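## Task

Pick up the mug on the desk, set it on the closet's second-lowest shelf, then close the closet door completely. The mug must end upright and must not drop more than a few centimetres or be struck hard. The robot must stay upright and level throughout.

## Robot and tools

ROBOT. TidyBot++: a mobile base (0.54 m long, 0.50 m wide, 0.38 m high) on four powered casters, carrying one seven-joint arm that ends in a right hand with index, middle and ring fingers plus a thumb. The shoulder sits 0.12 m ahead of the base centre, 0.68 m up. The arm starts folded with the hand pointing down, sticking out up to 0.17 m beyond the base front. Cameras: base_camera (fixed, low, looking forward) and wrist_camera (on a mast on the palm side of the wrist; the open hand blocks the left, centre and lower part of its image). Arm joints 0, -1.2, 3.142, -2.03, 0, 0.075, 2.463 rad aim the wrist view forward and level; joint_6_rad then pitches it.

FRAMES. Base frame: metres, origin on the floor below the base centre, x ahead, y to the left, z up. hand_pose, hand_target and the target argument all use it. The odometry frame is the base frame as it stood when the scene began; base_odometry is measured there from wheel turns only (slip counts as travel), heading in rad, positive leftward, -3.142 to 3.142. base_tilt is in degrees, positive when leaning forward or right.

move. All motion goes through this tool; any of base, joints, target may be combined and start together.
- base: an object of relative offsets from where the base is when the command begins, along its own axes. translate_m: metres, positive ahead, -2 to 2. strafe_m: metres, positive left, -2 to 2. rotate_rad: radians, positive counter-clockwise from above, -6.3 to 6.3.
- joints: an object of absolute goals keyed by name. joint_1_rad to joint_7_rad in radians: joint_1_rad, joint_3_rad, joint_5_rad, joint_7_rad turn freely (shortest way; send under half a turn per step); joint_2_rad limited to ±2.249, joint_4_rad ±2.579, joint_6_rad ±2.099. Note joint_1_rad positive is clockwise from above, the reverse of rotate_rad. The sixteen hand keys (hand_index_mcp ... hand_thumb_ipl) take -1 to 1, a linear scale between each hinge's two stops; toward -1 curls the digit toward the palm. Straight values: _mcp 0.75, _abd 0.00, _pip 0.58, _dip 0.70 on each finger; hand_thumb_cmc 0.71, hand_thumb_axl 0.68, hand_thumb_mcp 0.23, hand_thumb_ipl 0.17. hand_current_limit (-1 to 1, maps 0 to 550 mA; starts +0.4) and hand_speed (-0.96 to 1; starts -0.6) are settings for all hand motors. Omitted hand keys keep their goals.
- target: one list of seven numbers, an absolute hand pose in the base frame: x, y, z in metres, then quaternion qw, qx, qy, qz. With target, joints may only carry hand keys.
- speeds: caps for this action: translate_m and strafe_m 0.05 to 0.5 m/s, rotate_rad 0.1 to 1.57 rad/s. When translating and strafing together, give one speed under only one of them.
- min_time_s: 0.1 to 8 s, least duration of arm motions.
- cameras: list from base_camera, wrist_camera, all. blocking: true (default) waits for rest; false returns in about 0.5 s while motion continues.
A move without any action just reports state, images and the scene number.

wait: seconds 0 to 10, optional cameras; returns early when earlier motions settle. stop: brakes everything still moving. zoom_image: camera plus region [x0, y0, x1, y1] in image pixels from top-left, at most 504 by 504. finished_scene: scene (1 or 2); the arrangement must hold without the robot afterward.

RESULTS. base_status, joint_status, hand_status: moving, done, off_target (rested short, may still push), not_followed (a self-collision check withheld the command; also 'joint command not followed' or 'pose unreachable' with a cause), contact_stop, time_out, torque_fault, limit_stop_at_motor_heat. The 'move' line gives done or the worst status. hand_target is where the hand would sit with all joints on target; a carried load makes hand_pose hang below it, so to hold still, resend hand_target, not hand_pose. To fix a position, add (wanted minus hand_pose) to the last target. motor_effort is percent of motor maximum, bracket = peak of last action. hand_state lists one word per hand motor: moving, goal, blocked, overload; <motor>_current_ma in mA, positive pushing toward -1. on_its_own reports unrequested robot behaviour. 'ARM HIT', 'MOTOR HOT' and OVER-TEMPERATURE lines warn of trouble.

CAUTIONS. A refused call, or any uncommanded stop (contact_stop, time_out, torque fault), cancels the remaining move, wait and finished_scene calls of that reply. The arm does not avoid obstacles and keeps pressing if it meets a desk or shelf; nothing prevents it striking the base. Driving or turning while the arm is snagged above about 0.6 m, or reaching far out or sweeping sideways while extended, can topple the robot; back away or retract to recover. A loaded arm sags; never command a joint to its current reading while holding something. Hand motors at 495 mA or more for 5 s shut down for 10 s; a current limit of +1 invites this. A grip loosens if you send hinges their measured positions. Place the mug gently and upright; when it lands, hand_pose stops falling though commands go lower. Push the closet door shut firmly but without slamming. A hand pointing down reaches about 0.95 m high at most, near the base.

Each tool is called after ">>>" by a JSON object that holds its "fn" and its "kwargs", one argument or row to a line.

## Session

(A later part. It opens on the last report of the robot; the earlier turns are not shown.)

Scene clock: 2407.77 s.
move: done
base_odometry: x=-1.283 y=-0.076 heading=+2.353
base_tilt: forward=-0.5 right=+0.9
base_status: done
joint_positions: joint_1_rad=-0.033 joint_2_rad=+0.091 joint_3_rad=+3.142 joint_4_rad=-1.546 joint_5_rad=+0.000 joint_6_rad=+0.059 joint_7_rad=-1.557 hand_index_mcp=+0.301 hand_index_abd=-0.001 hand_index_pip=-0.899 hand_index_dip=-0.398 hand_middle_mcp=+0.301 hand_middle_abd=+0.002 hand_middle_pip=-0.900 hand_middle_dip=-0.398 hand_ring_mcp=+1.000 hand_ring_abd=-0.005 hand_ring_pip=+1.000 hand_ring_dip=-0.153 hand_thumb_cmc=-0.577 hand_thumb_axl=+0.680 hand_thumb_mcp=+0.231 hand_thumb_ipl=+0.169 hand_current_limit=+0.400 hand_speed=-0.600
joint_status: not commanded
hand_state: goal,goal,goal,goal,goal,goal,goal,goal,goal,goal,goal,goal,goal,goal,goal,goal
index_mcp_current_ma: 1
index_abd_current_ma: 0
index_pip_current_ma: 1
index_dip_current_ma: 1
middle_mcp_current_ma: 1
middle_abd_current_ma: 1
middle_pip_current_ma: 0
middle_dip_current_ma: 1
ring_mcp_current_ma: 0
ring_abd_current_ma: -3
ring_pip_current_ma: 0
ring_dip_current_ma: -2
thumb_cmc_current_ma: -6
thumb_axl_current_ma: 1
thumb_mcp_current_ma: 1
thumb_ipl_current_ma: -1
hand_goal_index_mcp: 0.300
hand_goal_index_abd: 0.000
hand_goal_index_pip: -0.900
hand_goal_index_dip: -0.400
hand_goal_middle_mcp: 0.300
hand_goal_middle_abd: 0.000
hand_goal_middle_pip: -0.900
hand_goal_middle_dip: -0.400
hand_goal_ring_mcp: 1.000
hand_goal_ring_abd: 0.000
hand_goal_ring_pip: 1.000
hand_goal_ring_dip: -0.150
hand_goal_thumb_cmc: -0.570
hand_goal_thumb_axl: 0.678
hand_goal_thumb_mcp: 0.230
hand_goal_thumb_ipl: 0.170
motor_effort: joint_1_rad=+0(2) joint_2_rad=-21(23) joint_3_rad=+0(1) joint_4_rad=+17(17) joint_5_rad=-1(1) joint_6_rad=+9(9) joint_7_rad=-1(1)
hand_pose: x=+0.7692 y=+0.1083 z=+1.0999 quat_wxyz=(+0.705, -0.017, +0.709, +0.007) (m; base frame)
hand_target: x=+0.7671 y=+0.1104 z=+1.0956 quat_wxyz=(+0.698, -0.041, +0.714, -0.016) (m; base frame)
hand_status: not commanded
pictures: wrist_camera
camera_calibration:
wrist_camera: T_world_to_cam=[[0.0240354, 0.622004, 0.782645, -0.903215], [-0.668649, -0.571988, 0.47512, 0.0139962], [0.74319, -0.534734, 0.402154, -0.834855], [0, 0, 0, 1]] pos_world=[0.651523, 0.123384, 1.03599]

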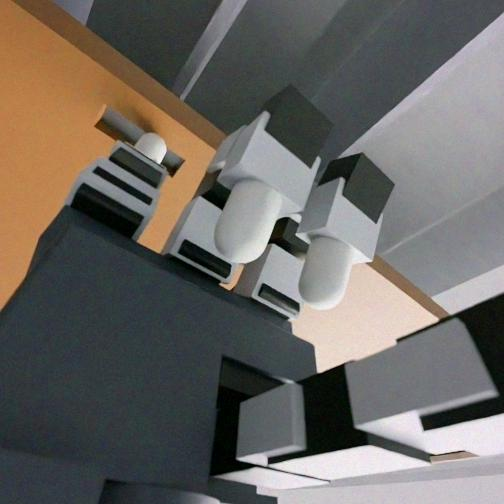

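>>> {"fn": "move", "kwargs": {
  "base": {"translate_m": -0.006, "strafe_m": -0.006},
  "speeds": {"translate_m": 0.05}
}}

>>> {"fn": "move", "kwargs": {
  "base": {"translate_m": 0.01},
  "speeds": {"translate_m": 0.05},
  "cameras": ["wrist_camera"]
}}

>>> {"fn": "zoom_image", "kwargs": {
  "camera": "wrist_camera",
  "region": [80, 80, 200, 200]
}}

Scene clock: 2417.73 s.
move: done
base_odometry: x=-1.274 y=-0.076 heading=+2.354
base_tilt: forward=-0.5 right=+0.8
base_status: done
joint_positions: joint_1_rad=-0.033 joint_2_rad=+0.090 joint_3_rad=+3.142 joint_4_rad=-1.546 joint_5_rad=+0.000 joint_6_rad=+0.059 joint_7_rad=-1.557 hand_index_mcp=+0.301 hand_index_abd=-0.001 hand_index_pip=-0.899 hand_index_dip=-0.398 hand_middle_mcp=+0.301 hand_middle_abd=+0.002 hand_middle_pip=-0.900 hand_middle_dip=-0.398 hand_ring_mcp=+1.000 hand_ring_abd=-0.005 hand_ring_pip=+1.000 hand_ring_dip=-0.153 hand_thumb_cmc=-0.577 hand_thumb_axl=+0.680 hand_thumb_mcp=+0.231 hand_thumb_ipl=+0.169 hand_current_limit=+0.400 hand_speed=-0.600
joint_status: not commanded
hand_state: goal,goal,goal,goal,goal,goal,goal,goal,goal,goal,goal,goal,goal,goal,goal,goal
index_mcp_current_ma: 1
index_abd_current_ma: 0
index_pip_current_ma: 1
index_dip_current_ma: 1
middle_mcp_current_ma: 1
middle_abd_current_ma: 1
middle_pip_current_ma: 0
middle_dip_current_ma: 1
ring_mcp_current_ma: 0
ring_abd_current_ma: -3
ring_pip_current_ma: 0
ring_dip_current_ma: -2
thumb_cmc_current_ma: -6
thumb_axl_current_ma: 1
thumb_mcp_current_ma: 1
thumb_ipl_current_ma: -1
hand_goal_index_mcp: 0.300
hand_goal_index_abd: 0.000
hand_goal_index_pip: -0.900
hand_goal_index_dip: -0.400
hand_goal_middle_mcp: 0.300
hand_goal_middle_abd: 0.000
hand_goal_middle_pip: -0.900
hand_goal_middle_dip: -0.400
hand_goal_ring_mcp: 1.000
hand_goal_ring_abd: 0.000
hand_goal_ring_pip: 1.000
hand_goal_ring_dip: -0.150
hand_goal_thumb_cmc: -0.570
hand_goal_thumb_axl: 0.678
hand_goal_thumb_mcp: 0.230
hand_goal_thumb_ipl: 0.170
motor_effort: joint_1_rad=+1(3) joint_2_rad=-21(23) joint_3_rad=+0(2) joint_4_rad=+17(18) joint_5_rad=-1(1) joint_6_rad=+9(9) joint_7_rad=+0(1)
hand_pose: x=+0.7689 y=+0.1084 z=+1.1003 quat_wxyz=(+0.705, -0.017, +0.709, +0.007) (m; base frame)
hand_target: x=+0.7671 y=+0.1104 z=+1.0956 quat_wxyz=(+0.698, -0.041, +0.714, -0.016) (m; base frame)
hand_status: not commanded
pictures: none

Scene clock: 2418.37 s.
move: done
base_odometry: x=-1.281 y=-0.068 heading=+2.353
base_tilt: forward=-0.5 right=+0.9
base_status: done
joint_positions: joint_1_rad=-0.032 joint_2_rad=+0.089 joint_3_rad=+3.143 joint_4_rad=-1.545 joint_5_rad=+0.000 joint_6_rad=+0.059 joint_7_rad=-1.557 hand_index_mcp=+0.301 hand_index_abd=-0.001 hand_index_pip=-0.899 hand_index_dip=-0.398 hand_middle_mcp=+0.301 hand_middle_abd=+0.002 hand_middle_pip=-0.900 hand_middle_dip=-0.398 hand_ring_mcp=+1.000 hand_ring_abd=-0.004 hand_ring_pip=+1.000 hand_ring_dip=-0.150 hand_thumb_cmc=-0.577 hand_thumb_axl=+0.680 hand_thumb_mcp=+0.231 hand_thumb_ipl=+0.169 hand_current_limit=+0.400 hand_speed=-0.600
joint_status: not commanded
hand_state: goal,goal,goal,goal,goal,goal,goal,goal,goal,goal,goal,goal,goal,goal,goal,goal
index_mcp_current_ma: 1
index_abd_current_ma: 0
index_pip_current_ma: 1
index_dip_current_ma: 1
middle_mcp_current_ma: 1
middle_abd_current_ma: 1
middle_pip_current_ma: 0
middle_dip_current_ma: 1
ring_mcp_current_ma: 0
ring_abd_current_ma: -2
ring_pip_current_ma: 0
ring_dip_current_ma: 0
thumb_cmc_current_ma: -6
thumb_axl_current_ma: 1
thumb_mcp_current_ma: 1
thumb_ipl_current_ma: -1
hand_goal_index_mcp: 0.300
hand_goal_index_abd: 0.000
hand_goal_index_pip: -0.900
hand_goal_index_dip: -0.400
hand_goal_middle_mcp: 0.300
hand_goal_middle_abd: 0.000
hand_goal_middle_pip: -0.900
hand_goal_middle_dip: -0.400
hand_goal_ring_mcp: 1.000
hand_goal_ring_abd: 0.000
hand_goal_ring_pip: 1.000
hand_goal_ring_dip: -0.150
hand_goal_thumb_cmc: -0.570
hand_goal_thumb_axl: 0.678
hand_goal_thumb_mcp: 0.230
hand_goal_thumb_ipl: 0.170
motor_effort: joint_1_rad=+1(3) joint_2_rad=-21(23) joint_3_rad=-1(2) joint_4_rad=+17(18) joint_5_rad=+0(1) joint_6_rad=+9(10) joint_7_rad=+0(1)
hand_pose: x=+0.7689 y=+0.1068 z=+1.1008 quat_wxyz=(+0.705, -0.016, +0.709, +0.006) (m; base frame)
hand_target: x=+0.7671 y=+0.1104 z=+1.0956 quat_wxyz=(+0.698, -0.041, +0.714, -0.016) (m; base frame)
hand_status: not commanded
pictures: wrist_camera
camera_calibration:
wrist_camera: T_world_to_cam=[[0.0243771, 0.62201, 0.78263, -0.903156], [-0.670697, -0.570357, 0.474192, 0.0148716], [0.741331, -0.536467, 0.403276, -0.835424], [0, 0, 0, 1]] pos_world=[0.651316, 0.122076, 1.03669]

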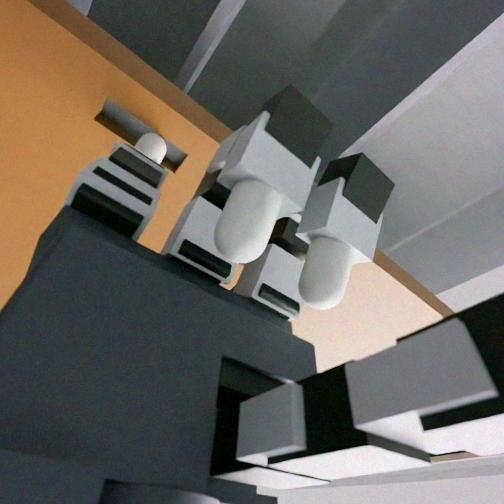

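Scaled by 4.200 from the camera's 504x504 image, which has a finer 720x720 frame.

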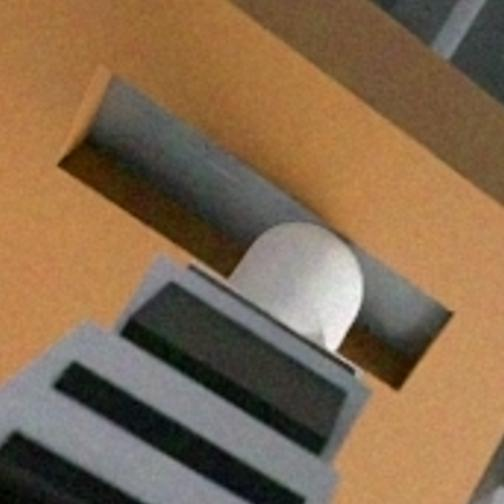

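>>> {"fn": "move", "kwargs": {
  "base": {"translate_m": 0.008, "strafe_m": -0.004},
  "speeds": {"translate_m": 0.05},
  "cameras": ["wrist_camera"]
}}

>>> {"fn": "zoom_image", "kwargs": {
  "camera": "wrist_camera",
  "region": [80, 80, 200, 200]
}}

Scene clock: 2429.20 s.
move: done
base_odometry: x=-1.284 y=-0.059 heading=+2.353
base_tilt: forward=-0.4 right=+0.8
base_status: done
joint_positions: joint_1_rad=-0.032 joint_2_rad=+0.090 joint_3_rad=+3.143 joint_4_rad=-1.545 joint_5_rad=+0.000 joint_6_rad=+0.059 joint_7_rad=-1.557 hand_index_mcp=+0.301 hand_index_abd=-0.001 hand_index_pip=-0.899 hand_index_dip=-0.398 hand_middle_mcp=+0.301 hand_middle_abd=+0.002 hand_middle_pip=-0.900 hand_middle_dip=-0.398 hand_ring_mcp=+0.992 hand_ring_abd=-0.003 hand_ring_pip=+0.997 hand_ring_dip=-0.154 hand_thumb_cmc=-0.577 hand_thumb_axl=+0.680 hand_thumb_mcp=+0.231 hand_thumb_ipl=+0.169 hand_current_limit=+0.400 hand_speed=-0.600
joint_status: not commanded
hand_state: goal,goal,goal,goal,goal,goal,goal,goal,goal,goal,goal,goal,goal,goal,goal,goal
index_mcp_current_ma: 1
index_abd_current_ma: 0
index_pip_current_ma: 1
index_dip_current_ma: 1
middle_mcp_current_ma: 1
middle_abd_current_ma: 1
middle_pip_current_ma: 0
middle_dip_current_ma: 1
ring_mcp_current_ma: -8
ring_abd_current_ma: -1
ring_pip_current_ma: -2
ring_dip_current_ma: -3
thumb_cmc_current_ma: -6
thumb_axl_current_ma: 1
thumb_mcp_current_ma: 1
thumb_ipl_current_ma: -1
hand_goal_index_mcp: 0.300
hand_goal_index_abd: 0.000
hand_goal_index_pip: -0.900
hand_goal_index_dip: -0.400
hand_goal_middle_mcp: 0.300
hand_goal_middle_abd: 0.000
hand_goal_middle_pip: -0.900
hand_goal_middle_dip: -0.400
hand_goal_ring_mcp: 1.000
hand_goal_ring_abd: 0.000
hand_goal_ring_pip: 1.000
hand_goal_ring_dip: -0.150
hand_goal_thumb_cmc: -0.570
hand_goal_thumb_axl: 0.678
hand_goal_thumb_mcp: 0.230
hand_goal_thumb_ipl: 0.170
motor_effort: joint_1_rad=+1(2) joint_2_rad=-21(24) joint_3_rad=+0(1) joint_4_rad=+16(18) joint_5_rad=+0(1) joint_6_rad=+9(10) joint_7_rad=+0(1)
hand_pose: x=+0.7690 y=+0.1069 z=+1.1006 quat_wxyz=(+0.705, -0.016, +0.709, +0.006) (m; base frame)
hand_target: x=+0.7671 y=+0.1104 z=+1.0956 quat_wxyz=(+0.698, -0.041, +0.714, -0.016) (m; base frame)
hand_status: not commanded
pictures: wrist_camera
camera_calibration:
wrist_camera: T_world_to_cam=[[0.0245998, 0.622017, 0.782617, -0.903274], [-0.670574, -0.570344, 0.474382, 0.0147646], [0.741434, -0.536472, 0.403078, -0.835266], [0, 0, 0, 1]] pos_world=[0.651416, 0.122176, 1.03659]

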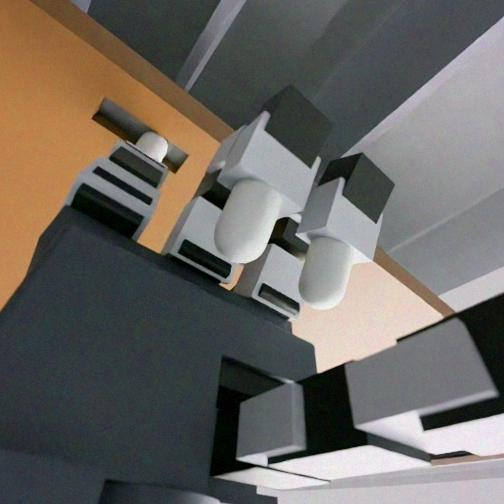

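Scaled by 4.200 from the camera's 504x504 image, which has a finer 720x720 frame.

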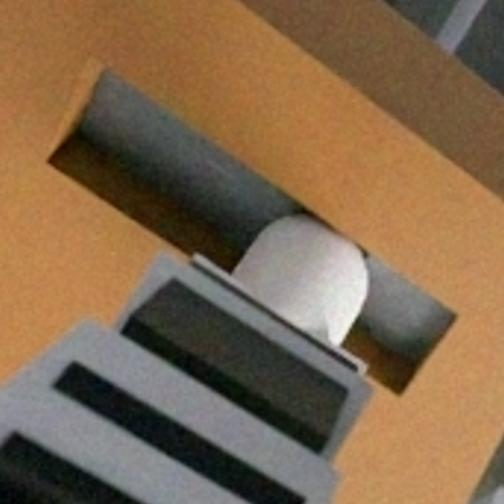

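>>> {"fn": "move", "kwargs": {
  "base": {"translate_m": 0.006},
  "speeds": {"translate_m": 0.05},
  "cameras": ["wrist_camera"]
}}

>>> {"fn": "zoom_image", "kwargs": {
  "camera": "wrist_camera",
  "region": [80, 80, 200, 200]
}}

Scene clock: 2438.60 s.
move: done
base_odometry: x=-1.288 y=-0.055 heading=+2.353
base_tilt: forward=-0.5 right=+0.8
base_status: done
joint_positions: joint_1_rad=-0.034 joint_2_rad=+0.081 joint_3_rad=+3.142 joint_4_rad=-1.544 joint_5_rad=+0.000 joint_6_rad=+0.046 joint_7_rad=-1.557 hand_index_mcp=+0.301 hand_index_abd=-0.001 hand_index_pip=-0.899 hand_index_dip=-0.398 hand_middle_mcp=+0.301 hand_middle_abd=+0.002 hand_middle_pip=-0.900 hand_middle_dip=-0.398 hand_ring_mcp=+1.000 hand_ring_abd=-0.021 hand_ring_pip=+1.000 hand_ring_dip=-0.167 hand_thumb_cmc=-0.577 hand_thumb_axl=+0.680 hand_thumb_mcp=+0.231 hand_thumb_ipl=+0.169 hand_current_limit=+0.400 hand_speed=-0.600
joint_status: not commanded
hand_state: goal,goal,goal,goal,goal,goal,goal,goal,goal,blocked,goal,goal,goal,goal,goal,goal
index_mcp_current_ma: 1
index_abd_current_ma: 0
index_pip_current_ma: 1
index_dip_current_ma: 1
middle_mcp_current_ma: 1
middle_abd_current_ma: 1
middle_pip_current_ma: 0
middle_dip_current_ma: 1
ring_mcp_current_ma: 0
ring_abd_current_ma: -26
ring_pip_current_ma: 0
ring_dip_current_ma: -24
thumb_cmc_current_ma: -7
thumb_axl_current_ma: 1
thumb_mcp_current_ma: 1
thumb_ipl_current_ma: -1
hand_goal_index_mcp: 0.300
hand_goal_index_abd: 0.000
hand_goal_index_pip: -0.900
hand_goal_index_dip: -0.400
hand_goal_middle_mcp: 0.300
hand_goal_middle_abd: 0.000
hand_goal_middle_pip: -0.900
hand_goal_middle_dip: -0.400
hand_goal_ring_mcp: 1.000
hand_goal_ring_abd: 0.000
hand_goal_ring_pip: 1.000
hand_goal_ring_dip: -0.150
hand_goal_thumb_cmc: -0.570
hand_goal_thumb_axl: 0.678
hand_goal_thumb_mcp: 0.230
hand_goal_thumb_ipl: 0.170
motor_effort: joint_1_rad=+1(3) joint_2_rad=-19(22) joint_3_rad=+1(2) joint_4_rad=+18(21) joint_5_rad=-1(1) joint_6_rad=+10(14) joint_7_rad=-1(1)
hand_pose: x=+0.7651 y=+0.1083 z=+1.1033 quat_wxyz=(+0.704, -0.017, +0.710, +0.007) (m; base frame)
hand_target: x=+0.7671 y=+0.1104 z=+1.0956 quat_wxyz=(+0.698, -0.041, +0.714, -0.016) (m; base frame)
hand_status: not commanded
pictures: wrist_camera
camera_calibration:
wrist_camera: T_world_to_cam=[[0.0252752, 0.622049, 0.782571, -0.906596], [-0.667817, -0.572017, 0.476253, 0.00770955], [0.743896, -0.534651, 0.400957, -0.832455], [0, 0, 0, 1]] pos_world=[0.647323, 0.123284, 1.03958]

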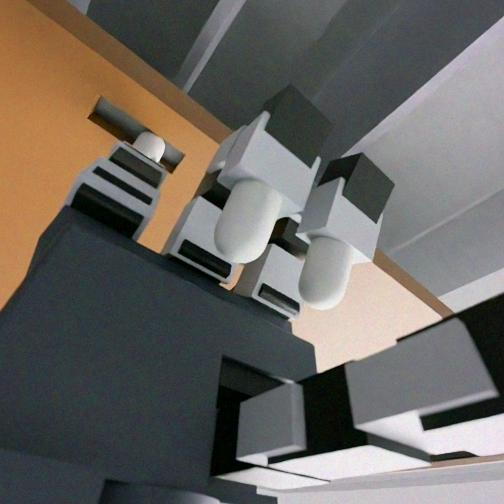

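Scaled by 4.200 from the camera's 504x504 image, which has a finer 720x720 frame.

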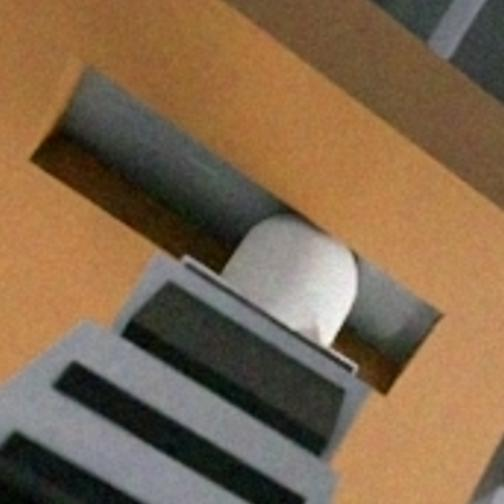

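>>> {"fn": "move", "kwargs": {
  "base": {"translate_m": 0.003, "strafe_m": 0.08},
  "speeds": {"strafe_m": 0.05},
  "joints": {"hand_current_limit": 0.7},
  "cameras": ["wrist_camera"]
}}

>>> {"fn": "zoom_image", "kwargs": {
  "camera": "wrist_camera",
  "region": [80, 80, 200, 200]
}}

Scene clock: 2454.53 s.
move: done
base_odometry: x=-1.347 y=-0.109 heading=+2.352
base_tilt: forward=-0.5 right=+0.8
base_status: done
joint_positions: joint_1_rad=+0.009 joint_2_rad=+0.080 joint_3_rad=+3.182 joint_4_rad=-1.544 joint_5_rad=+0.000 joint_6_rad=+0.046 joint_7_rad=-1.557 hand_index_mcp=+0.301 hand_index_abd=-0.001 hand_index_pip=-0.899 hand_index_dip=-0.398 hand_middle_mcp=+0.301 hand_middle_abd=+0.002 hand_middle_pip=-0.900 hand_middle_dip=-0.398 hand_ring_mcp=+1.001 hand_ring_abd=-0.024 hand_ring_pip=+1.001 hand_ring_dip=-0.108 hand_thumb_cmc=-0.577 hand_thumb_axl=+0.680 hand_thumb_mcp=+0.231 hand_thumb_ipl=+0.169 hand_current_limit=+0.700 hand_speed=-0.600
joint_status: all done
hand_state: goal,goal,goal,goal,goal,goal,goal,goal,goal,blocked,goal,blocked,goal,goal,goal,goal
index_mcp_current_ma: 1
index_abd_current_ma: 0
index_pip_current_ma: 1
index_dip_current_ma: 1
middle_mcp_current_ma: 1
middle_abd_current_ma: 1
middle_pip_current_ma: 0
middle_dip_current_ma: 1
ring_mcp_current_ma: 1
ring_abd_current_ma: -30
ring_pip_current_ma: 0
ring_dip_current_ma: 85
thumb_cmc_current_ma: -7
thumb_axl_current_ma: 1
thumb_mcp_current_ma: 1
thumb_ipl_current_ma: -1
hand_goal_index_mcp: 0.300
hand_goal_index_abd: 0.000
hand_goal_index_pip: -0.900
hand_goal_index_dip: -0.400
hand_goal_middle_mcp: 0.300
hand_goal_middle_abd: 0.000
hand_goal_middle_pip: -0.900
hand_goal_middle_dip: -0.400
hand_goal_ring_mcp: 1.000
hand_goal_ring_abd: 0.000
hand_goal_ring_pip: 1.000
hand_goal_ring_dip: -0.150
hand_goal_thumb_cmc: -0.570
hand_goal_thumb_axl: 0.678
hand_goal_thumb_mcp: 0.230
hand_goal_thumb_ipl: 0.170
motor_effort: joint_1_rad=-5(9) joint_2_rad=-18(20) joint_3_rad=-5(10) joint_4_rad=+19(19) joint_5_rad=-1(2) joint_6_rad=+12(12) joint_7_rad=-1(2)
hand_pose: x=+0.7722 y=+0.0561 z=+1.1031 quat_wxyz=(+0.704, +0.011, +0.710, -0.023) (m; base frame)
hand_target: x=+0.7671 y=+0.1104 z=+1.0956 quat_wxyz=(+0.698, -0.041, +0.714, -0.016) (m; base frame)
hand_status: not commanded
pictures: wrist_camera
camera_calibration:
wrist_camera: T_world_to_cam=[[0.0763778, 0.6204, 0.780558, -0.911302], [-0.712607, -0.513585, 0.477935, 0.0121638], [0.697394, -0.592734, 0.402875, -0.828503], [0, 0, 0, 1]] pos_world=[0.656064, 0.0805368, 1.03929]

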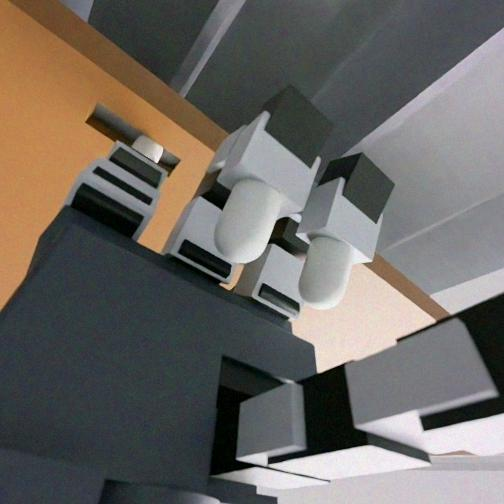

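Scaled by 4.200 from the camera's 504x504 image, which has a finer 720x720 frame.

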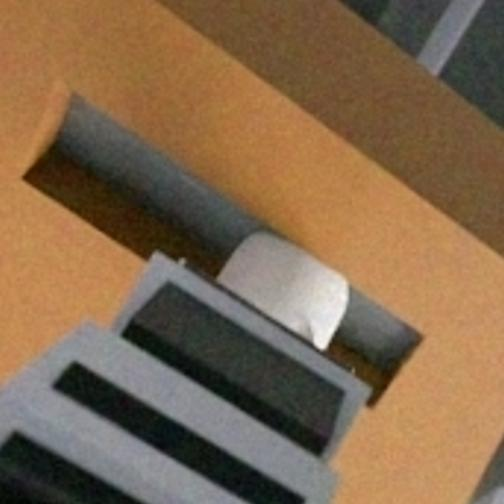

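>>> {"fn": "move", "kwargs": {
  "base": {"strafe_m": 0.08},
  "speeds": {"strafe_m": 0.05},
  "cameras": ["wrist_camera"]
}}

>>> {"fn": "zoom_image", "kwargs": {
  "camera": "wrist_camera",
  "region": [80, 80, 200, 200]
}}

Scene clock: 2464.00 s.
move: done
base_odometry: x=-1.404 y=-0.165 heading=+2.352
base_tilt: forward=-0.5 right=+0.8
base_status: done
joint_positions: joint_1_rad=+0.019 joint_2_rad=+0.075 joint_3_rad=+3.192 joint_4_rad=-1.544 joint_5_rad=+0.000 joint_6_rad=+0.043 joint_7_rad=-1.557 hand_index_mcp=+0.301 hand_index_abd=-0.001 hand_index_pip=-0.899 hand_index_dip=-0.398 hand_middle_mcp=+0.301 hand_middle_abd=+0.002 hand_middle_pip=-0.900 hand_middle_dip=-0.398 hand_ring_mcp=+1.002 hand_ring_abd=-0.045 hand_ring_pip=+1.001 hand_ring_dip=-0.109 hand_thumb_cmc=-0.577 hand_thumb_axl=+0.680 hand_thumb_mcp=+0.231 hand_thumb_ipl=+0.169 hand_current_limit=+0.700 hand_speed=-0.600
joint_status: not commanded
hand_state: goal,goal,goal,goal,goal,goal,goal,goal,goal,blocked,goal,blocked,goal,goal,goal,goal
index_mcp_current_ma: 1
index_abd_current_ma: 0
index_pip_current_ma: 1
index_dip_current_ma: 1
middle_mcp_current_ma: 1
middle_abd_current_ma: 1
middle_pip_current_ma: 0
middle_dip_current_ma: 1
ring_mcp_current_ma: 1
ring_abd_current_ma: -76
ring_pip_current_ma: 0
ring_dip_current_ma: 80
thumb_cmc_current_ma: -7
thumb_axl_current_ma: 1
thumb_mcp_current_ma: 1
thumb_ipl_current_ma: -1
hand_goal_index_mcp: 0.300
hand_goal_index_abd: 0.000
hand_goal_index_pip: -0.900
hand_goal_index_dip: -0.400
hand_goal_middle_mcp: 0.300
hand_goal_middle_abd: 0.000
hand_goal_middle_pip: -0.900
hand_goal_middle_dip: -0.400
hand_goal_ring_mcp: 1.000
hand_goal_ring_abd: 0.000
hand_goal_ring_pip: 1.000
hand_goal_ring_dip: -0.150
hand_goal_thumb_cmc: -0.570
hand_goal_thumb_axl: 0.678
hand_goal_thumb_mcp: 0.230
hand_goal_thumb_ipl: 0.170
motor_effort: joint_1_rad=-7(11) joint_2_rad=-15(21) joint_3_rad=-7(11) joint_4_rad=+21(21) joint_5_rad=-1(2) joint_6_rad=+14(15) joint_7_rad=-1(2)
hand_pose: x=+0.7713 y=+0.0433 z=+1.1052 quat_wxyz=(+0.704, +0.018, +0.709, -0.031) (m; base frame)
hand_target: x=+0.7671 y=+0.1104 z=+1.0956 quat_wxyz=(+0.698, -0.041, +0.714, -0.016) (m; base frame)
hand_status: not commanded
pictures: wrist_camera
camera_calibration:
wrist_camera: T_world_to_cam=[[0.087728, 0.619213, 0.780307, -0.913459], [-0.723538, -0.498801, 0.477169, 0.0125745], [0.684687, -0.606443, 0.404266, -0.827479], [0, 0, 0, 1]] pos_world=[0.655798, 0.0700795, 1.0413]

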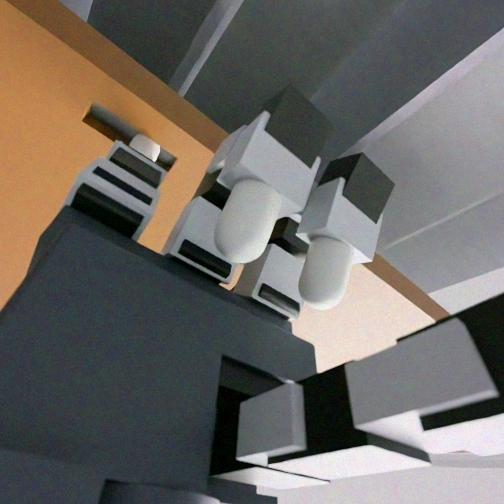

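Scaled by 4.200 from the camera's 504x504 image, which has a finer 720x720 frame.

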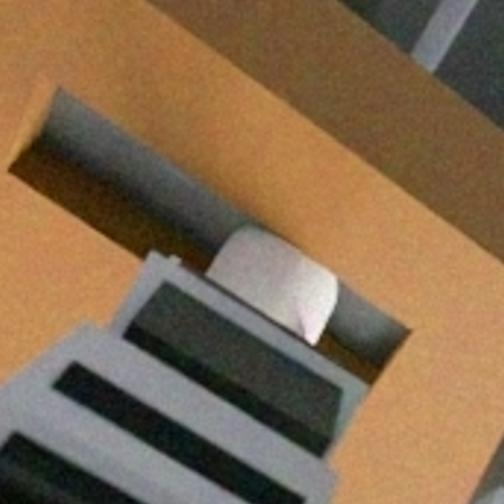

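>>> {"fn": "move", "kwargs": {
  "base": {"strafe_m": 0.12},
  "speeds": {"strafe_m": 0.05},
  "cameras": ["wrist_camera"]
}}

>>> {"fn": "zoom_image", "kwargs": {
  "camera": "wrist_camera",
  "region": [80, 80, 200, 200]
}}

Scene clock: 2477.60 s.
move: done
base_odometry: x=-1.490 y=-0.250 heading=+2.352
base_tilt: forward=-0.5 right=+0.8
base_status: done
joint_positions: joint_1_rad=+0.030 joint_2_rad=+0.065 joint_3_rad=+3.201 joint_4_rad=-1.544 joint_5_rad=+0.000 joint_6_rad=+0.030 joint_7_rad=-1.556 hand_index_mcp=+0.301 hand_index_abd=-0.001 hand_index_pip=-0.899 hand_index_dip=-0.398 hand_middle_mcp=+0.301 hand_middle_abd=+0.002 hand_middle_pip=-0.900 hand_middle_dip=-0.398 hand_ring_mcp=+1.003 hand_ring_abd=-0.071 hand_ring_pip=+1.001 hand_ring_dip=-0.113 hand_thumb_cmc=-0.577 hand_thumb_axl=+0.680 hand_thumb_mcp=+0.231 hand_thumb_ipl=+0.169 hand_current_limit=+0.700 hand_speed=-0.600
joint_status: not commanded
hand_state: goal,goal,goal,goal,goal,goal,goal,goal,goal,blocked,goal,blocked,goal,goal,goal,goal
index_mcp_current_ma: 1
index_abd_current_ma: 0
index_pip_current_ma: 1
index_dip_current_ma: 1
middle_mcp_current_ma: 1
middle_abd_current_ma: 1
middle_pip_current_ma: 0
middle_dip_current_ma: 1
ring_mcp_current_ma: 2
ring_abd_current_ma: -145
ring_pip_current_ma: 1
ring_dip_current_ma: 69
thumb_cmc_current_ma: -7
thumb_axl_current_ma: 1
thumb_mcp_current_ma: 1
thumb_ipl_current_ma: -1
hand_goal_index_mcp: 0.300
hand_goal_index_abd: 0.000
hand_goal_index_pip: -0.900
hand_goal_index_dip: -0.400
hand_goal_middle_mcp: 0.300
hand_goal_middle_abd: 0.000
hand_goal_middle_pip: -0.900
hand_goal_middle_dip: -0.400
hand_goal_ring_mcp: 1.000
hand_goal_ring_abd: 0.000
hand_goal_ring_pip: 1.000
hand_goal_ring_dip: -0.150
hand_goal_thumb_cmc: -0.570
hand_goal_thumb_axl: 0.678
hand_goal_thumb_mcp: 0.230
hand_goal_thumb_ipl: 0.170
motor_effort: joint_1_rad=-9(13) joint_2_rad=-13(20) joint_3_rad=-9(13) joint_4_rad=+23(23) joint_5_rad=-1(2) joint_6_rad=+16(17) joint_7_rad=-1(2)
hand_pose: x=+0.7681 y=+0.0304 z=+1.1081 quat_wxyz=(+0.703, +0.025, +0.710, -0.038) (m; base frame)
hand_target: x=+0.7671 y=+0.1104 z=+1.0956 quat_wxyz=(+0.698, -0.041, +0.714, -0.016) (m; base frame)
hand_status: not commanded
pictures: wrist_camera
camera_calibration:
wrist_camera: T_world_to_cam=[[0.102022, 0.617251, 0.780123, -0.918109], [-0.732499, -0.483996, 0.478742, 0.00708419], [0.673081, -0.620281, 0.402758, -0.823191], [0, 0, 0, 1]] pos_world=[0.65293, 0.0595233, 1.04439]

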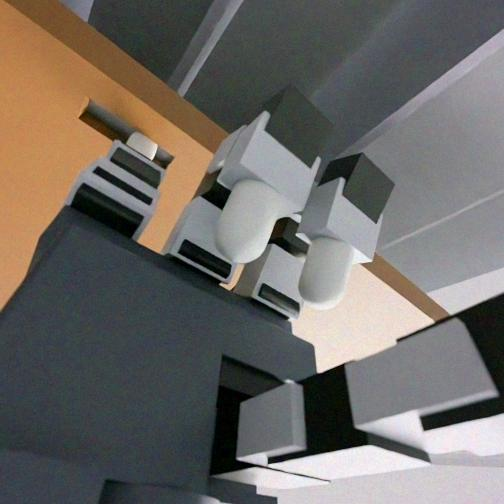

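Scaled by 4.200 from the camera's 504x504 image, which has a finer 720x720 frame.

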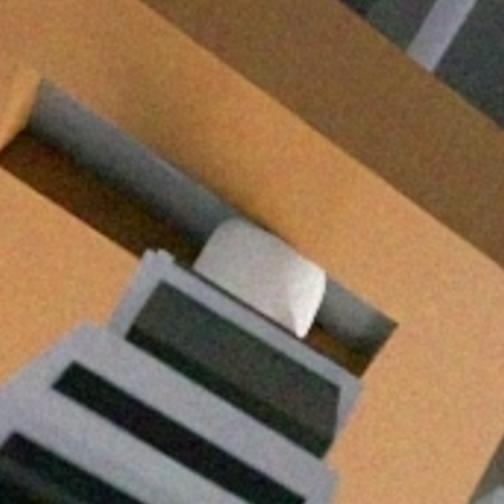

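>>> {"fn": "move", "kwargs": {
  "base": {"strafe_m": 0.15, "translate_m": -0.002},
  "speeds": {"strafe_m": 0.05},
  "cameras": ["wrist_camera"]
}}

>>> {"fn": "zoom_image", "kwargs": {
  "camera": "wrist_camera",
  "region": [80, 80, 200, 200]
}}

Scene clock: 2496.30 s.
move: done
base_odometry: x=-1.595 y=-0.357 heading=+2.352
base_tilt: forward=-0.5 right=+0.8
base_status: done
joint_positions: joint_1_rad=+0.043 joint_2_rad=+0.057 joint_3_rad=+3.213 joint_4_rad=-1.546 joint_5_rad=+0.000 joint_6_rad=+0.022 joint_7_rad=-1.556 hand_index_mcp=+0.301 hand_index_abd=-0.001 hand_index_pip=-0.899 hand_index_dip=-0.398 hand_middle_mcp=+0.301 hand_middle_abd=+0.002 hand_middle_pip=-0.900 hand_middle_dip=-0.398 hand_ring_mcp=+1.003 hand_ring_abd=-0.089 hand_ring_pip=+1.002 hand_ring_dip=-0.113 hand_thumb_cmc=-0.577 hand_thumb_axl=+0.680 hand_thumb_mcp=+0.231 hand_thumb_ipl=+0.169 hand_current_limit=+0.700 hand_speed=-0.600
joint_status: not commanded
hand_state: goal,goal,goal,goal,goal,goal,goal,goal,goal,blocked,goal,blocked,goal,goal,goal,goal
index_mcp_current_ma: 1
index_abd_current_ma: 0
index_pip_current_ma: 1
index_dip_current_ma: 1
middle_mcp_current_ma: 1
middle_abd_current_ma: 1
middle_pip_current_ma: 0
middle_dip_current_ma: 1
ring_mcp_current_ma: 2
ring_abd_current_ma: -200
ring_pip_current_ma: 1
ring_dip_current_ma: 70
thumb_cmc_current_ma: -7
thumb_axl_current_ma: 1
thumb_mcp_current_ma: 1
thumb_ipl_current_ma: -1
hand_goal_index_mcp: 0.300
hand_goal_index_abd: 0.000
hand_goal_index_pip: -0.900
hand_goal_index_dip: -0.400
hand_goal_middle_mcp: 0.300
hand_goal_middle_abd: 0.000
hand_goal_middle_pip: -0.900
hand_goal_middle_dip: -0.400
hand_goal_ring_mcp: 1.000
hand_goal_ring_abd: 0.000
hand_goal_ring_pip: 1.000
hand_goal_ring_dip: -0.150
hand_goal_thumb_cmc: -0.570
hand_goal_thumb_axl: 0.678
hand_goal_thumb_mcp: 0.230
hand_goal_thumb_ipl: 0.170
motor_effort: joint_1_rad=-10(15) joint_2_rad=-12(18) joint_3_rad=-10(15) joint_4_rad=+24(24) joint_5_rad=-1(3) joint_6_rad=+18(19) joint_7_rad=-2(3)
hand_pose: x=+0.7654 y=+0.0150 z=+1.1099 quat_wxyz=(+0.702, +0.034, +0.710, -0.047) (m; base frame)
hand_target: x=+0.7671 y=+0.1104 z=+1.0956 quat_wxyz=(+0.698, -0.041, +0.714, -0.016) (m; base frame)
hand_status: not commanded
pictures: wrist_camera
camera_calibration:
wrist_camera: T_world_to_cam=[[0.11841, 0.614969, 0.77961, -0.921671], [-0.743257, -0.465736, 0.480269, 0.0030949], [0.658443, -0.63632, 0.401932, -0.819373], [0, 0, 0, 1]] pos_world=[0.650946, 0.0468576, 1.04639]

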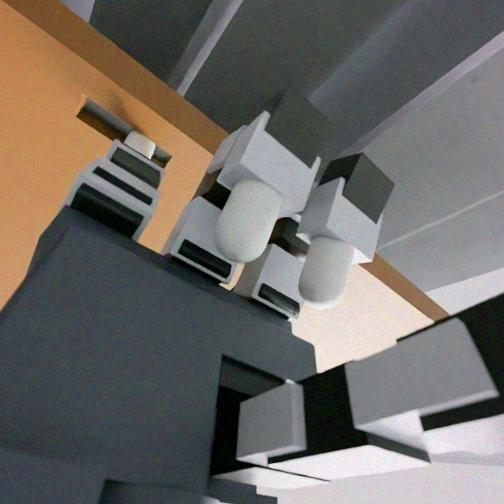

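Scaled by 4.200 from the camera's 504x504 image, which has a finer 720x720 frame.

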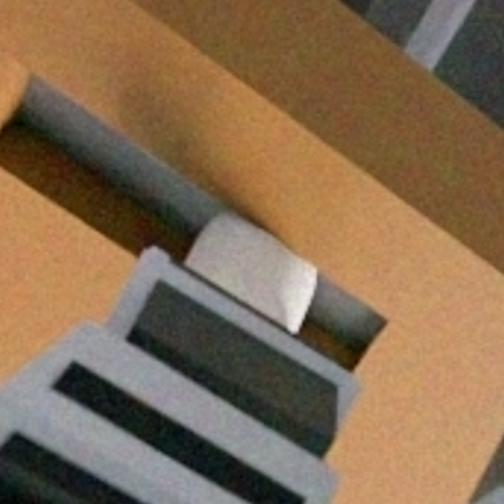

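>>> {"fn": "move", "kwargs": {
  "base": {"strafe_m": 0.12, "translate_m": -0.005},
  "speeds": {"strafe_m": 0.05},
  "cameras": ["wrist_camera"]
}}

>>> {"fn": "zoom_image", "kwargs": {
  "camera": "wrist_camera",
  "region": [80, 80, 200, 200]
}}

Scene clock: 2506.87 s.
move: done
base_odometry: x=-1.677 y=-0.445 heading=+2.352
base_tilt: forward=-0.5 right=+0.8
base_status: done
joint_positions: joint_1_rad=+0.045 joint_2_rad=+0.054 joint_3_rad=+3.217 joint_4_rad=-1.547 joint_5_rad=+0.000 joint_6_rad=+0.019 joint_7_rad=-1.555 hand_index_mcp=+0.301 hand_index_abd=-0.001 hand_index_pip=-0.899 hand_index_dip=-0.398 hand_middle_mcp=+0.301 hand_middle_abd=+0.002 hand_middle_pip=-0.900 hand_middle_dip=-0.398 hand_ring_mcp=+1.003 hand_ring_abd=-0.097 hand_ring_pip=+1.002 hand_ring_dip=-0.105 hand_thumb_cmc=-0.577 hand_thumb_axl=+0.680 hand_thumb_mcp=+0.231 hand_thumb_ipl=+0.169 hand_current_limit=+0.700 hand_speed=-0.600
joint_status: not commanded
hand_state: goal,goal,goal,goal,goal,goal,goal,goal,goal,blocked,goal,blocked,goal,goal,goal,goal
index_mcp_current_ma: 1
index_abd_current_ma: 0
index_pip_current_ma: 1
index_dip_current_ma: 1
middle_mcp_current_ma: 1
middle_abd_current_ma: 1
middle_pip_current_ma: 0
middle_dip_current_ma: 1
ring_mcp_current_ma: 2
ring_abd_current_ma: -227
ring_pip_current_ma: 1
ring_dip_current_ma: 92
thumb_cmc_current_ma: -7
thumb_axl_current_ma: 1
thumb_mcp_current_ma: 1
thumb_ipl_current_ma: -1
hand_goal_index_mcp: 0.300
hand_goal_index_abd: 0.000
hand_goal_index_pip: -0.900
hand_goal_index_dip: -0.400
hand_goal_middle_mcp: 0.300
hand_goal_middle_abd: 0.000
hand_goal_middle_pip: -0.900
hand_goal_middle_dip: -0.400
hand_goal_ring_mcp: 1.000
hand_goal_ring_abd: 0.000
hand_goal_ring_pip: 1.000
hand_goal_ring_dip: -0.150
hand_goal_thumb_cmc: -0.570
hand_goal_thumb_axl: 0.678
hand_goal_thumb_mcp: 0.230
hand_goal_thumb_ipl: 0.170
motor_effort: joint_1_rad=-11(16) joint_2_rad=-12(17) joint_3_rad=-10(15) joint_4_rad=+24(25) joint_5_rad=-2(3) joint_6_rad=+19(19) joint_7_rad=-1(3)
hand_pose: x=+0.7642 y=+0.0108 z=+1.1107 quat_wxyz=(+0.702, +0.036, +0.710, -0.049) (m; base frame)
hand_target: x=+0.7671 y=+0.1104 z=+1.0956 quat_wxyz=(+0.698, -0.041, +0.714, -0.016) (m; base frame)
hand_status: not commanded
pictures: wrist_camera
camera_calibration:
wrist_camera: T_world_to_cam=[[0.12255, 0.61487, 0.779048, -0.922033], [-0.74643, -0.460228, 0.480658, 0.0017743], [0.654082, -0.64041, 0.402557, -0.818862], [0, 0, 0, 1]] pos_world=[0.649923, 0.0433396, 1.04709]

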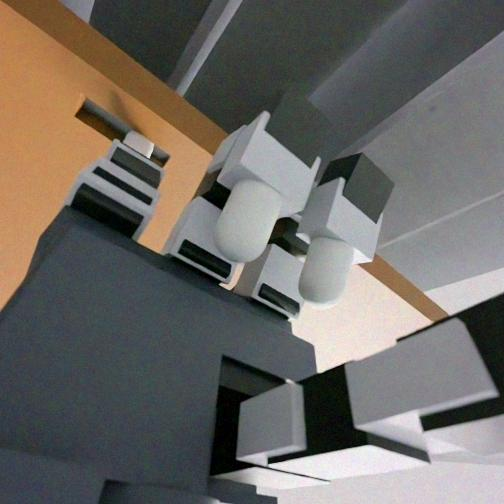

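Scaled by 4.200 from the camera's 504x504 image, which has a finer 720x720 frame.

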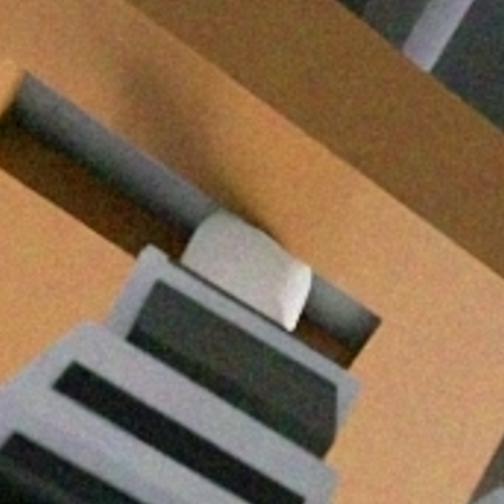

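>>> {"fn": "move", "kwargs": {
  "base": {"strafe_m": 0.1, "translate_m": -0.003},
  "speeds": {"strafe_m": 0.05},
  "cameras": ["wrist_camera", "base_camera"]
}}

>>> {"fn": "zoom_image", "kwargs": {
  "camera": "wrist_camera",
  "region": [80, 80, 200, 200]
}}

Scene clock: 2516.93 s.
move: done
base_odometry: x=-1.746 y=-0.517 heading=+2.352
base_tilt: forward=-0.5 right=+0.8
base_status: done
joint_positions: joint_1_rad=+0.049 joint_2_rad=+0.049 joint_3_rad=+3.221 joint_4_rad=-1.549 joint_5_rad=+0.000 joint_6_rad=+0.016 joint_7_rad=-1.554 hand_index_mcp=+0.301 hand_index_abd=-0.001 hand_index_pip=-0.899 hand_index_dip=-0.398 hand_middle_mcp=+0.301 hand_middle_abd=+0.002 hand_middle_pip=-0.900 hand_middle_dip=-0.398 hand_ring_mcp=+1.003 hand_ring_abd=-0.102 hand_ring_pip=+1.002 hand_ring_dip=-0.107 hand_thumb_cmc=-0.577 hand_thumb_axl=+0.680 hand_thumb_mcp=+0.231 hand_thumb_ipl=+0.169 hand_current_limit=+0.700 hand_speed=-0.600
joint_status: not commanded
hand_state: goal,goal,goal,goal,goal,goal,goal,goal,goal,blocked,goal,blocked,goal,goal,goal,goal
index_mcp_current_ma: 1
index_abd_current_ma: 0
index_pip_current_ma: 1
index_dip_current_ma: 1
middle_mcp_current_ma: 1
middle_abd_current_ma: 1
middle_pip_current_ma: 0
middle_dip_current_ma: 1
ring_mcp_current_ma: 2
ring_abd_current_ma: -246
ring_pip_current_ma: 1
ring_dip_current_ma: 86
thumb_cmc_current_ma: -7
thumb_axl_current_ma: 1
thumb_mcp_current_ma: 1
thumb_ipl_current_ma: -1
hand_goal_index_mcp: 0.300
hand_goal_index_abd: 0.000
hand_goal_index_pip: -0.900
hand_goal_index_dip: -0.400
hand_goal_middle_mcp: 0.300
hand_goal_middle_abd: 0.000
hand_goal_middle_pip: -0.900
hand_goal_middle_dip: -0.400
hand_goal_ring_mcp: 1.000
hand_goal_ring_abd: 0.000
hand_goal_ring_pip: 1.000
hand_goal_ring_dip: -0.150
hand_goal_thumb_cmc: -0.570
hand_goal_thumb_axl: 0.678
hand_goal_thumb_mcp: 0.230
hand_goal_thumb_ipl: 0.170
motor_effort: joint_1_rad=-11(16) joint_2_rad=-11(17) joint_3_rad=-11(16) joint_4_rad=+25(25) joint_5_rad=-2(3) joint_6_rad=+19(19) joint_7_rad=-1(3)
hand_pose: x=+0.7626 y=+0.0059 z=+1.1112 quat_wxyz=(+0.701, +0.038, +0.710, -0.052) (m; base frame)
hand_target: x=+0.7671 y=+0.1104 z=+1.0956 quat_wxyz=(+0.698, -0.041, +0.714, -0.016) (m; base frame)
hand_status: not commanded
pictures: base_camera, wrist_camera
camera_calibration:
wrist_camera: T_world_to_cam=[[0.127991, 0.614388, 0.778553, -0.922906], [-0.749627, -0.454057, 0.481551, -0.000489102], [0.649367, -0.645259, 0.402447, -0.817317], [0, 0, 0, 1]] pos_world=[0.648496, 0.0394191, 1.04769]

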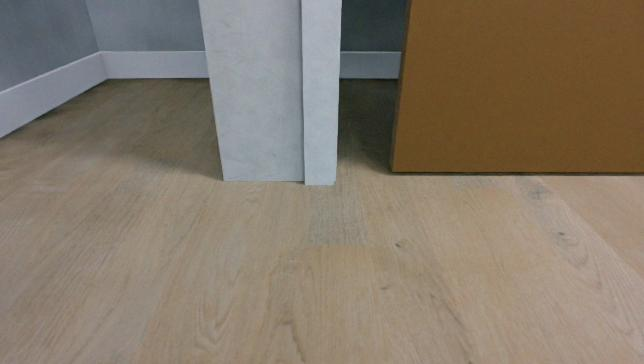

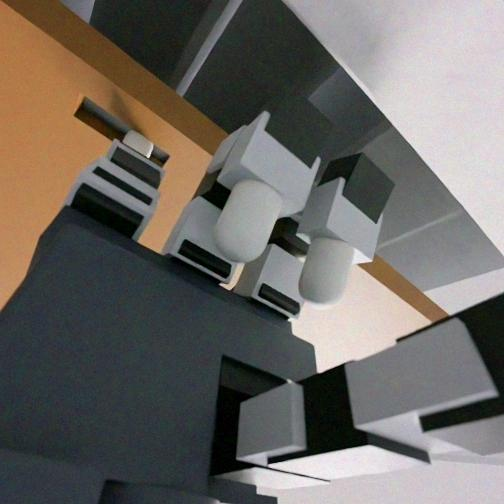

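Scaled by 4.200 from the camera's 504x504 image, which has a finer 720x720 frame.

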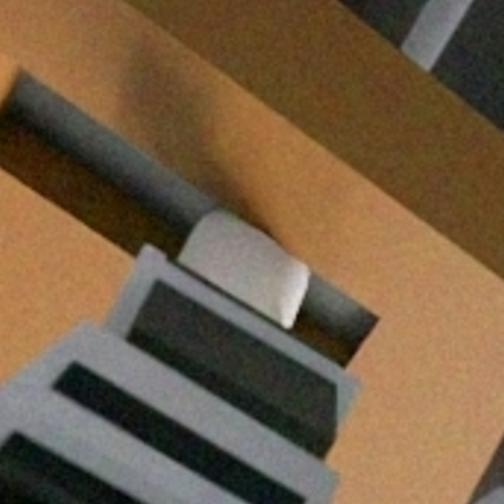

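>>> {"fn": "move", "kwargs": {
  "base": {"strafe_m": 0.08, "translate_m": -0.002},
  "speeds": {"strafe_m": 0.05},
  "cameras": ["base_camera"]
}}

>>> {"fn": "zoom_image", "kwargs": {
  "camera": "base_camera",
  "region": [200, 0, 500, 200]
}}

Scene clock: 2529.93 s.
move: done
base_odometry: x=-1.801 y=-0.575 heading=+2.352
base_tilt: forward=-0.5 right=+0.8
base_status: done
joint_positions: joint_1_rad=+0.053 joint_2_rad=+0.046 joint_3_rad=+3.225 joint_4_rad=-1.550 joint_5_rad=+0.000 joint_6_rad=+0.014 joint_7_rad=-1.553 hand_index_mcp=+0.301 hand_index_abd=-0.001 hand_index_pip=-0.899 hand_index_dip=-0.398 hand_middle_mcp=+0.301 hand_middle_abd=+0.002 hand_middle_pip=-0.900 hand_middle_dip=-0.398 hand_ring_mcp=+1.003 hand_ring_abd=-0.106 hand_ring_pip=+1.002 hand_ring_dip=-0.106 hand_thumb_cmc=-0.577 hand_thumb_axl=+0.680 hand_thumb_mcp=+0.231 hand_thumb_ipl=+0.169 hand_current_limit=+0.700 hand_speed=-0.600
joint_status: not commanded
hand_state: goal,goal,goal,goal,goal,goal,goal,goal,goal,blocked,goal,blocked,goal,goal,goal,goal
index_mcp_current_ma: 1
index_abd_current_ma: 0
index_pip_current_ma: 1
index_dip_current_ma: 1
middle_mcp_current_ma: 1
middle_abd_current_ma: 1
middle_pip_current_ma: 0
middle_dip_current_ma: 1
ring_mcp_current_ma: 2
ring_abd_current_ma: -257
ring_pip_current_ma: 1
ring_dip_current_ma: 90
thumb_cmc_current_ma: -7
thumb_axl_current_ma: 1
thumb_mcp_current_ma: 1
thumb_ipl_current_ma: -1
hand_goal_index_mcp: 0.300
hand_goal_index_abd: 0.000
hand_goal_index_pip: -0.900
hand_goal_index_dip: -0.400
hand_goal_middle_mcp: 0.300
hand_goal_middle_abd: 0.000
hand_goal_middle_pip: -0.900
hand_goal_middle_dip: -0.400
hand_goal_ring_mcp: 1.000
hand_goal_ring_abd: 0.000
hand_goal_ring_pip: 1.000
hand_goal_ring_dip: -0.150
hand_goal_thumb_cmc: -0.570
hand_goal_thumb_axl: 0.678
hand_goal_thumb_mcp: 0.230
hand_goal_thumb_ipl: 0.170
motor_effort: joint_1_rad=-11(17) joint_2_rad=-11(16) joint_3_rad=-12(17) joint_4_rad=+25(25) joint_5_rad=-2(3) joint_6_rad=+20(20) joint_7_rad=-2(3)
hand_pose: x=+0.7612 y=+0.0011 z=+1.1116 quat_wxyz=(+0.701, +0.041, +0.710, -0.055) (m; base frame)
hand_target: x=+0.7671 y=+0.1104 z=+1.0956 quat_wxyz=(+0.698, -0.041, +0.714, -0.016) (m; base frame)
hand_status: not commanded
pictures: base_camera

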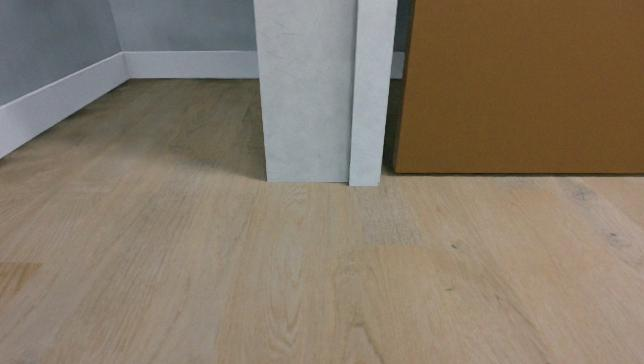

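Scaled by 1.680.

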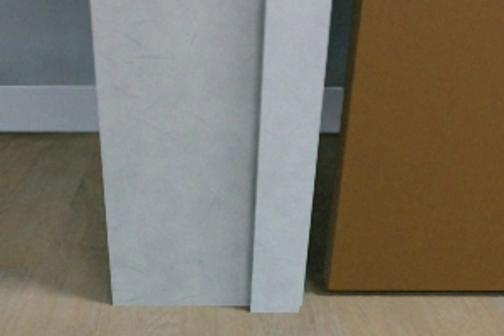

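>>> {"fn": "move", "kwargs": {
  "base": {"strafe_m": 0.03},
  "speeds": {"strafe_m": 0.05},
  "cameras": ["base_camera"]
}}

>>> {"fn": "zoom_image", "kwargs": {
  "camera": "base_camera",
  "region": [300, 0, 500, 200]
}}

Scene clock: 2537.00 s.
move: done
base_odometry: x=-1.822 y=-0.596 heading=+2.352
base_tilt: forward=-0.4 right=+0.9
base_status: done
joint_positions: joint_1_rad=+0.065 joint_2_rad=+0.048 joint_3_rad=+3.233 joint_4_rad=-1.550 joint_5_rad=+0.000 joint_6_rad=+0.014 joint_7_rad=-1.553 hand_index_mcp=+0.373 hand_index_abd=-0.001 hand_index_pip=-0.899 hand_index_dip=-0.398 hand_middle_mcp=+0.345 hand_middle_abd=+0.002 hand_middle_pip=-0.900 hand_middle_dip=-0.398 hand_ring_mcp=+1.001 hand_ring_abd=-0.097 hand_ring_pip=+1.001 hand_ring_dip=-0.110 hand_thumb_cmc=-0.577 hand_thumb_axl=+0.680 hand_thumb_mcp=+0.231 hand_thumb_ipl=+0.169 hand_current_limit=+0.700 hand_speed=-0.600
joint_status: not commanded
hand_state: blocked,goal,goal,goal,blocked,goal,goal,goal,goal,blocked,goal,blocked,goal,goal,goal,goal
index_mcp_current_ma: 200
index_abd_current_ma: 0
index_pip_current_ma: 1
index_dip_current_ma: 1
middle_mcp_current_ma: 99
middle_abd_current_ma: 1
middle_pip_current_ma: 0
middle_dip_current_ma: 1
ring_mcp_current_ma: 0
ring_abd_current_ma: -226
ring_pip_current_ma: 0
ring_dip_current_ma: 79
thumb_cmc_current_ma: -7
thumb_axl_current_ma: 1
thumb_mcp_current_ma: 1
thumb_ipl_current_ma: -1
hand_goal_index_mcp: 0.300
hand_goal_index_abd: 0.000
hand_goal_index_pip: -0.900
hand_goal_index_dip: -0.400
hand_goal_middle_mcp: 0.300
hand_goal_middle_abd: 0.000
hand_goal_middle_pip: -0.900
hand_goal_middle_dip: -0.400
hand_goal_ring_mcp: 1.000
hand_goal_ring_abd: 0.000
hand_goal_ring_pip: 1.000
hand_goal_ring_dip: -0.150
hand_goal_thumb_cmc: -0.570
hand_goal_thumb_axl: 0.678
hand_goal_thumb_mcp: 0.230
hand_goal_thumb_ipl: 0.170
motor_effort: joint_1_rad=-16(18) joint_2_rad=-13(15) joint_3_rad=-16(18) joint_4_rad=+21(25) joint_5_rad=+0(3) joint_6_rad=+13(20) joint_7_rad=+0(3)
hand_pose: x=+0.7620 y=-0.0113 z=+1.1103 quat_wxyz=(+0.700, +0.047, +0.710, -0.063) (m; base frame)
hand_target: x=+0.7671 y=+0.1104 z=+1.0956 quat_wxyz=(+0.698, -0.041, +0.714, -0.016) (m; base frame)
hand_status: not commanded
pictures: base_camera

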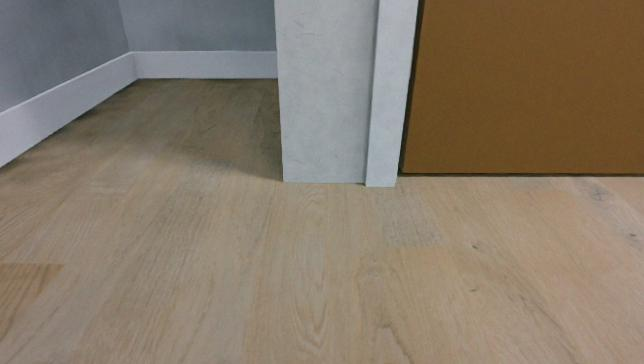

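Scaled by 2.520.

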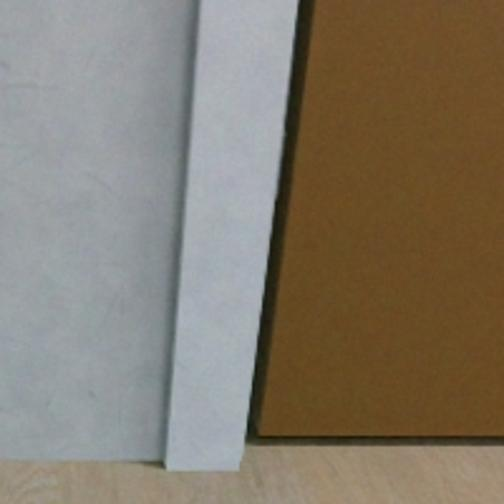

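>>> {"fn": "move", "kwargs": {
  "base": {"strafe_m": -0.09},
  "speeds": {"strafe_m": 0.1},
  "cameras": ["wrist_camera", "base_camera"]
}}

>>> {"fn": "zoom_image", "kwargs": {
  "camera": "wrist_camera",
  "region": [60, 80, 180, 200]
}}

Scene clock: 2637.80 s.
move: done
base_odometry: x=-1.758 y=-0.533 heading=+2.351
base_tilt: forward=-0.5 right=+0.8
base_status: done
joint_positions: joint_1_rad=-0.001 joint_2_rad=+0.030 joint_3_rad=+3.173 joint_4_rad=-1.554 joint_5_rad=+0.000 joint_6_rad=+0.002 joint_7_rad=-1.553 hand_index_mcp=+0.302 hand_index_abd=-0.001 hand_index_pip=-0.899 hand_index_dip=-0.398 hand_middle_mcp=+0.302 hand_middle_abd=+0.002 hand_middle_pip=-0.900 hand_middle_dip=-0.398 hand_ring_mcp=+1.002 hand_ring_abd=-0.145 hand_ring_pip=+1.001 hand_ring_dip=-0.180 hand_thumb_cmc=-0.577 hand_thumb_axl=+0.680 hand_thumb_mcp=+0.231 hand_thumb_ipl=+0.169 hand_current_limit=+0.700 hand_speed=-0.600
joint_status: not commanded
hand_state: goal,goal,goal,goal,goal,goal,goal,goal,goal,blocked,goal,blocked,goal,goal,goal,goal
index_mcp_current_ma: 1
index_abd_current_ma: 0
index_pip_current_ma: 1
index_dip_current_ma: 1
middle_mcp_current_ma: 1
middle_abd_current_ma: 1
middle_pip_current_ma: 0
middle_dip_current_ma: 1
ring_mcp_current_ma: 1
ring_abd_current_ma: -407
ring_pip_current_ma: 0
ring_dip_current_ma: -52
thumb_cmc_current_ma: -7
thumb_axl_current_ma: 1
thumb_mcp_current_ma: 1
thumb_ipl_current_ma: -1
hand_goal_index_mcp: 0.300
hand_goal_index_abd: 0.000
hand_goal_index_pip: -0.900
hand_goal_index_dip: -0.400
hand_goal_middle_mcp: 0.300
hand_goal_middle_abd: 0.000
hand_goal_middle_pip: -0.900
hand_goal_middle_dip: -0.400
hand_goal_ring_mcp: 1.000
hand_goal_ring_abd: 0.000
hand_goal_ring_pip: 1.000
hand_goal_ring_dip: -0.150
hand_goal_thumb_cmc: -0.570
hand_goal_thumb_axl: 0.678
hand_goal_thumb_mcp: 0.230
hand_goal_thumb_ipl: 0.170
motor_effort: joint_1_rad=-3(16) joint_2_rad=-10(14) joint_3_rad=-4(16) joint_4_rad=+24(25) joint_5_rad=-1(2) joint_6_rad=+19(21) joint_7_rad=+0(1)
hand_pose: x=+0.7505 y=+0.0683 z=+1.1155 quat_wxyz=(+0.703, +0.004, +0.711, -0.017) (m; base frame)
hand_target: x=+0.7671 y=+0.1104 z=+1.0956 quat_wxyz=(+0.698, -0.041, +0.714, -0.016) (m; base frame)
hand_status: not commanded
pictures: base_camera, wrist_camera
camera_calibration:
wrist_camera: T_world_to_cam=[[0.0677838, 0.622885, 0.779371, -0.919297], [-0.700624, -0.526428, 0.481663, -0.0152805], [0.710303, -0.578696, 0.400725, -0.819394], [0, 0, 0, 1]] pos_world=[0.633626, 0.090392, 1.05219]

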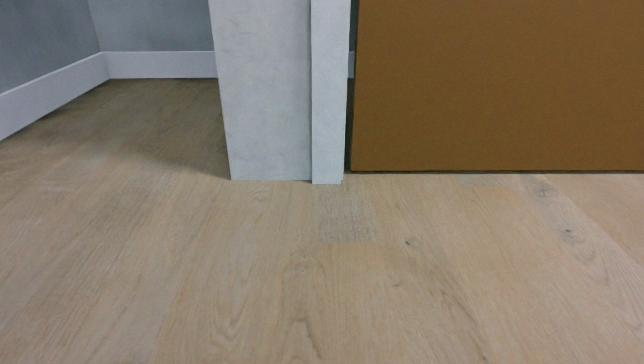

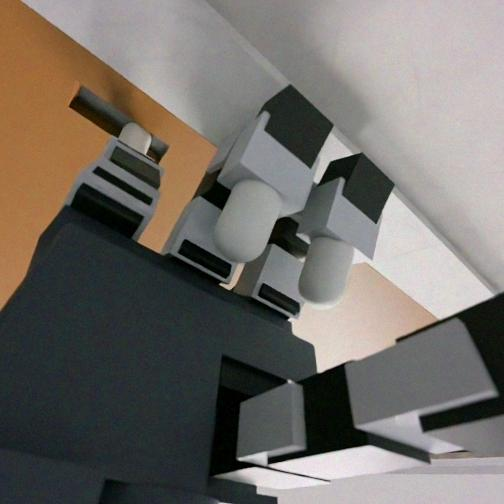

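Scaled by 4.200 from the camera's 504x504 image, which has a finer 720x720 frame.

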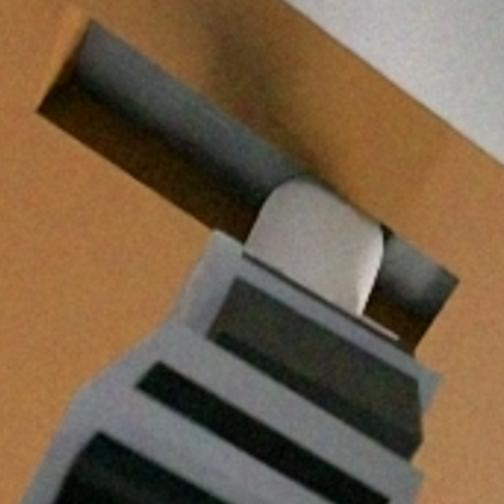

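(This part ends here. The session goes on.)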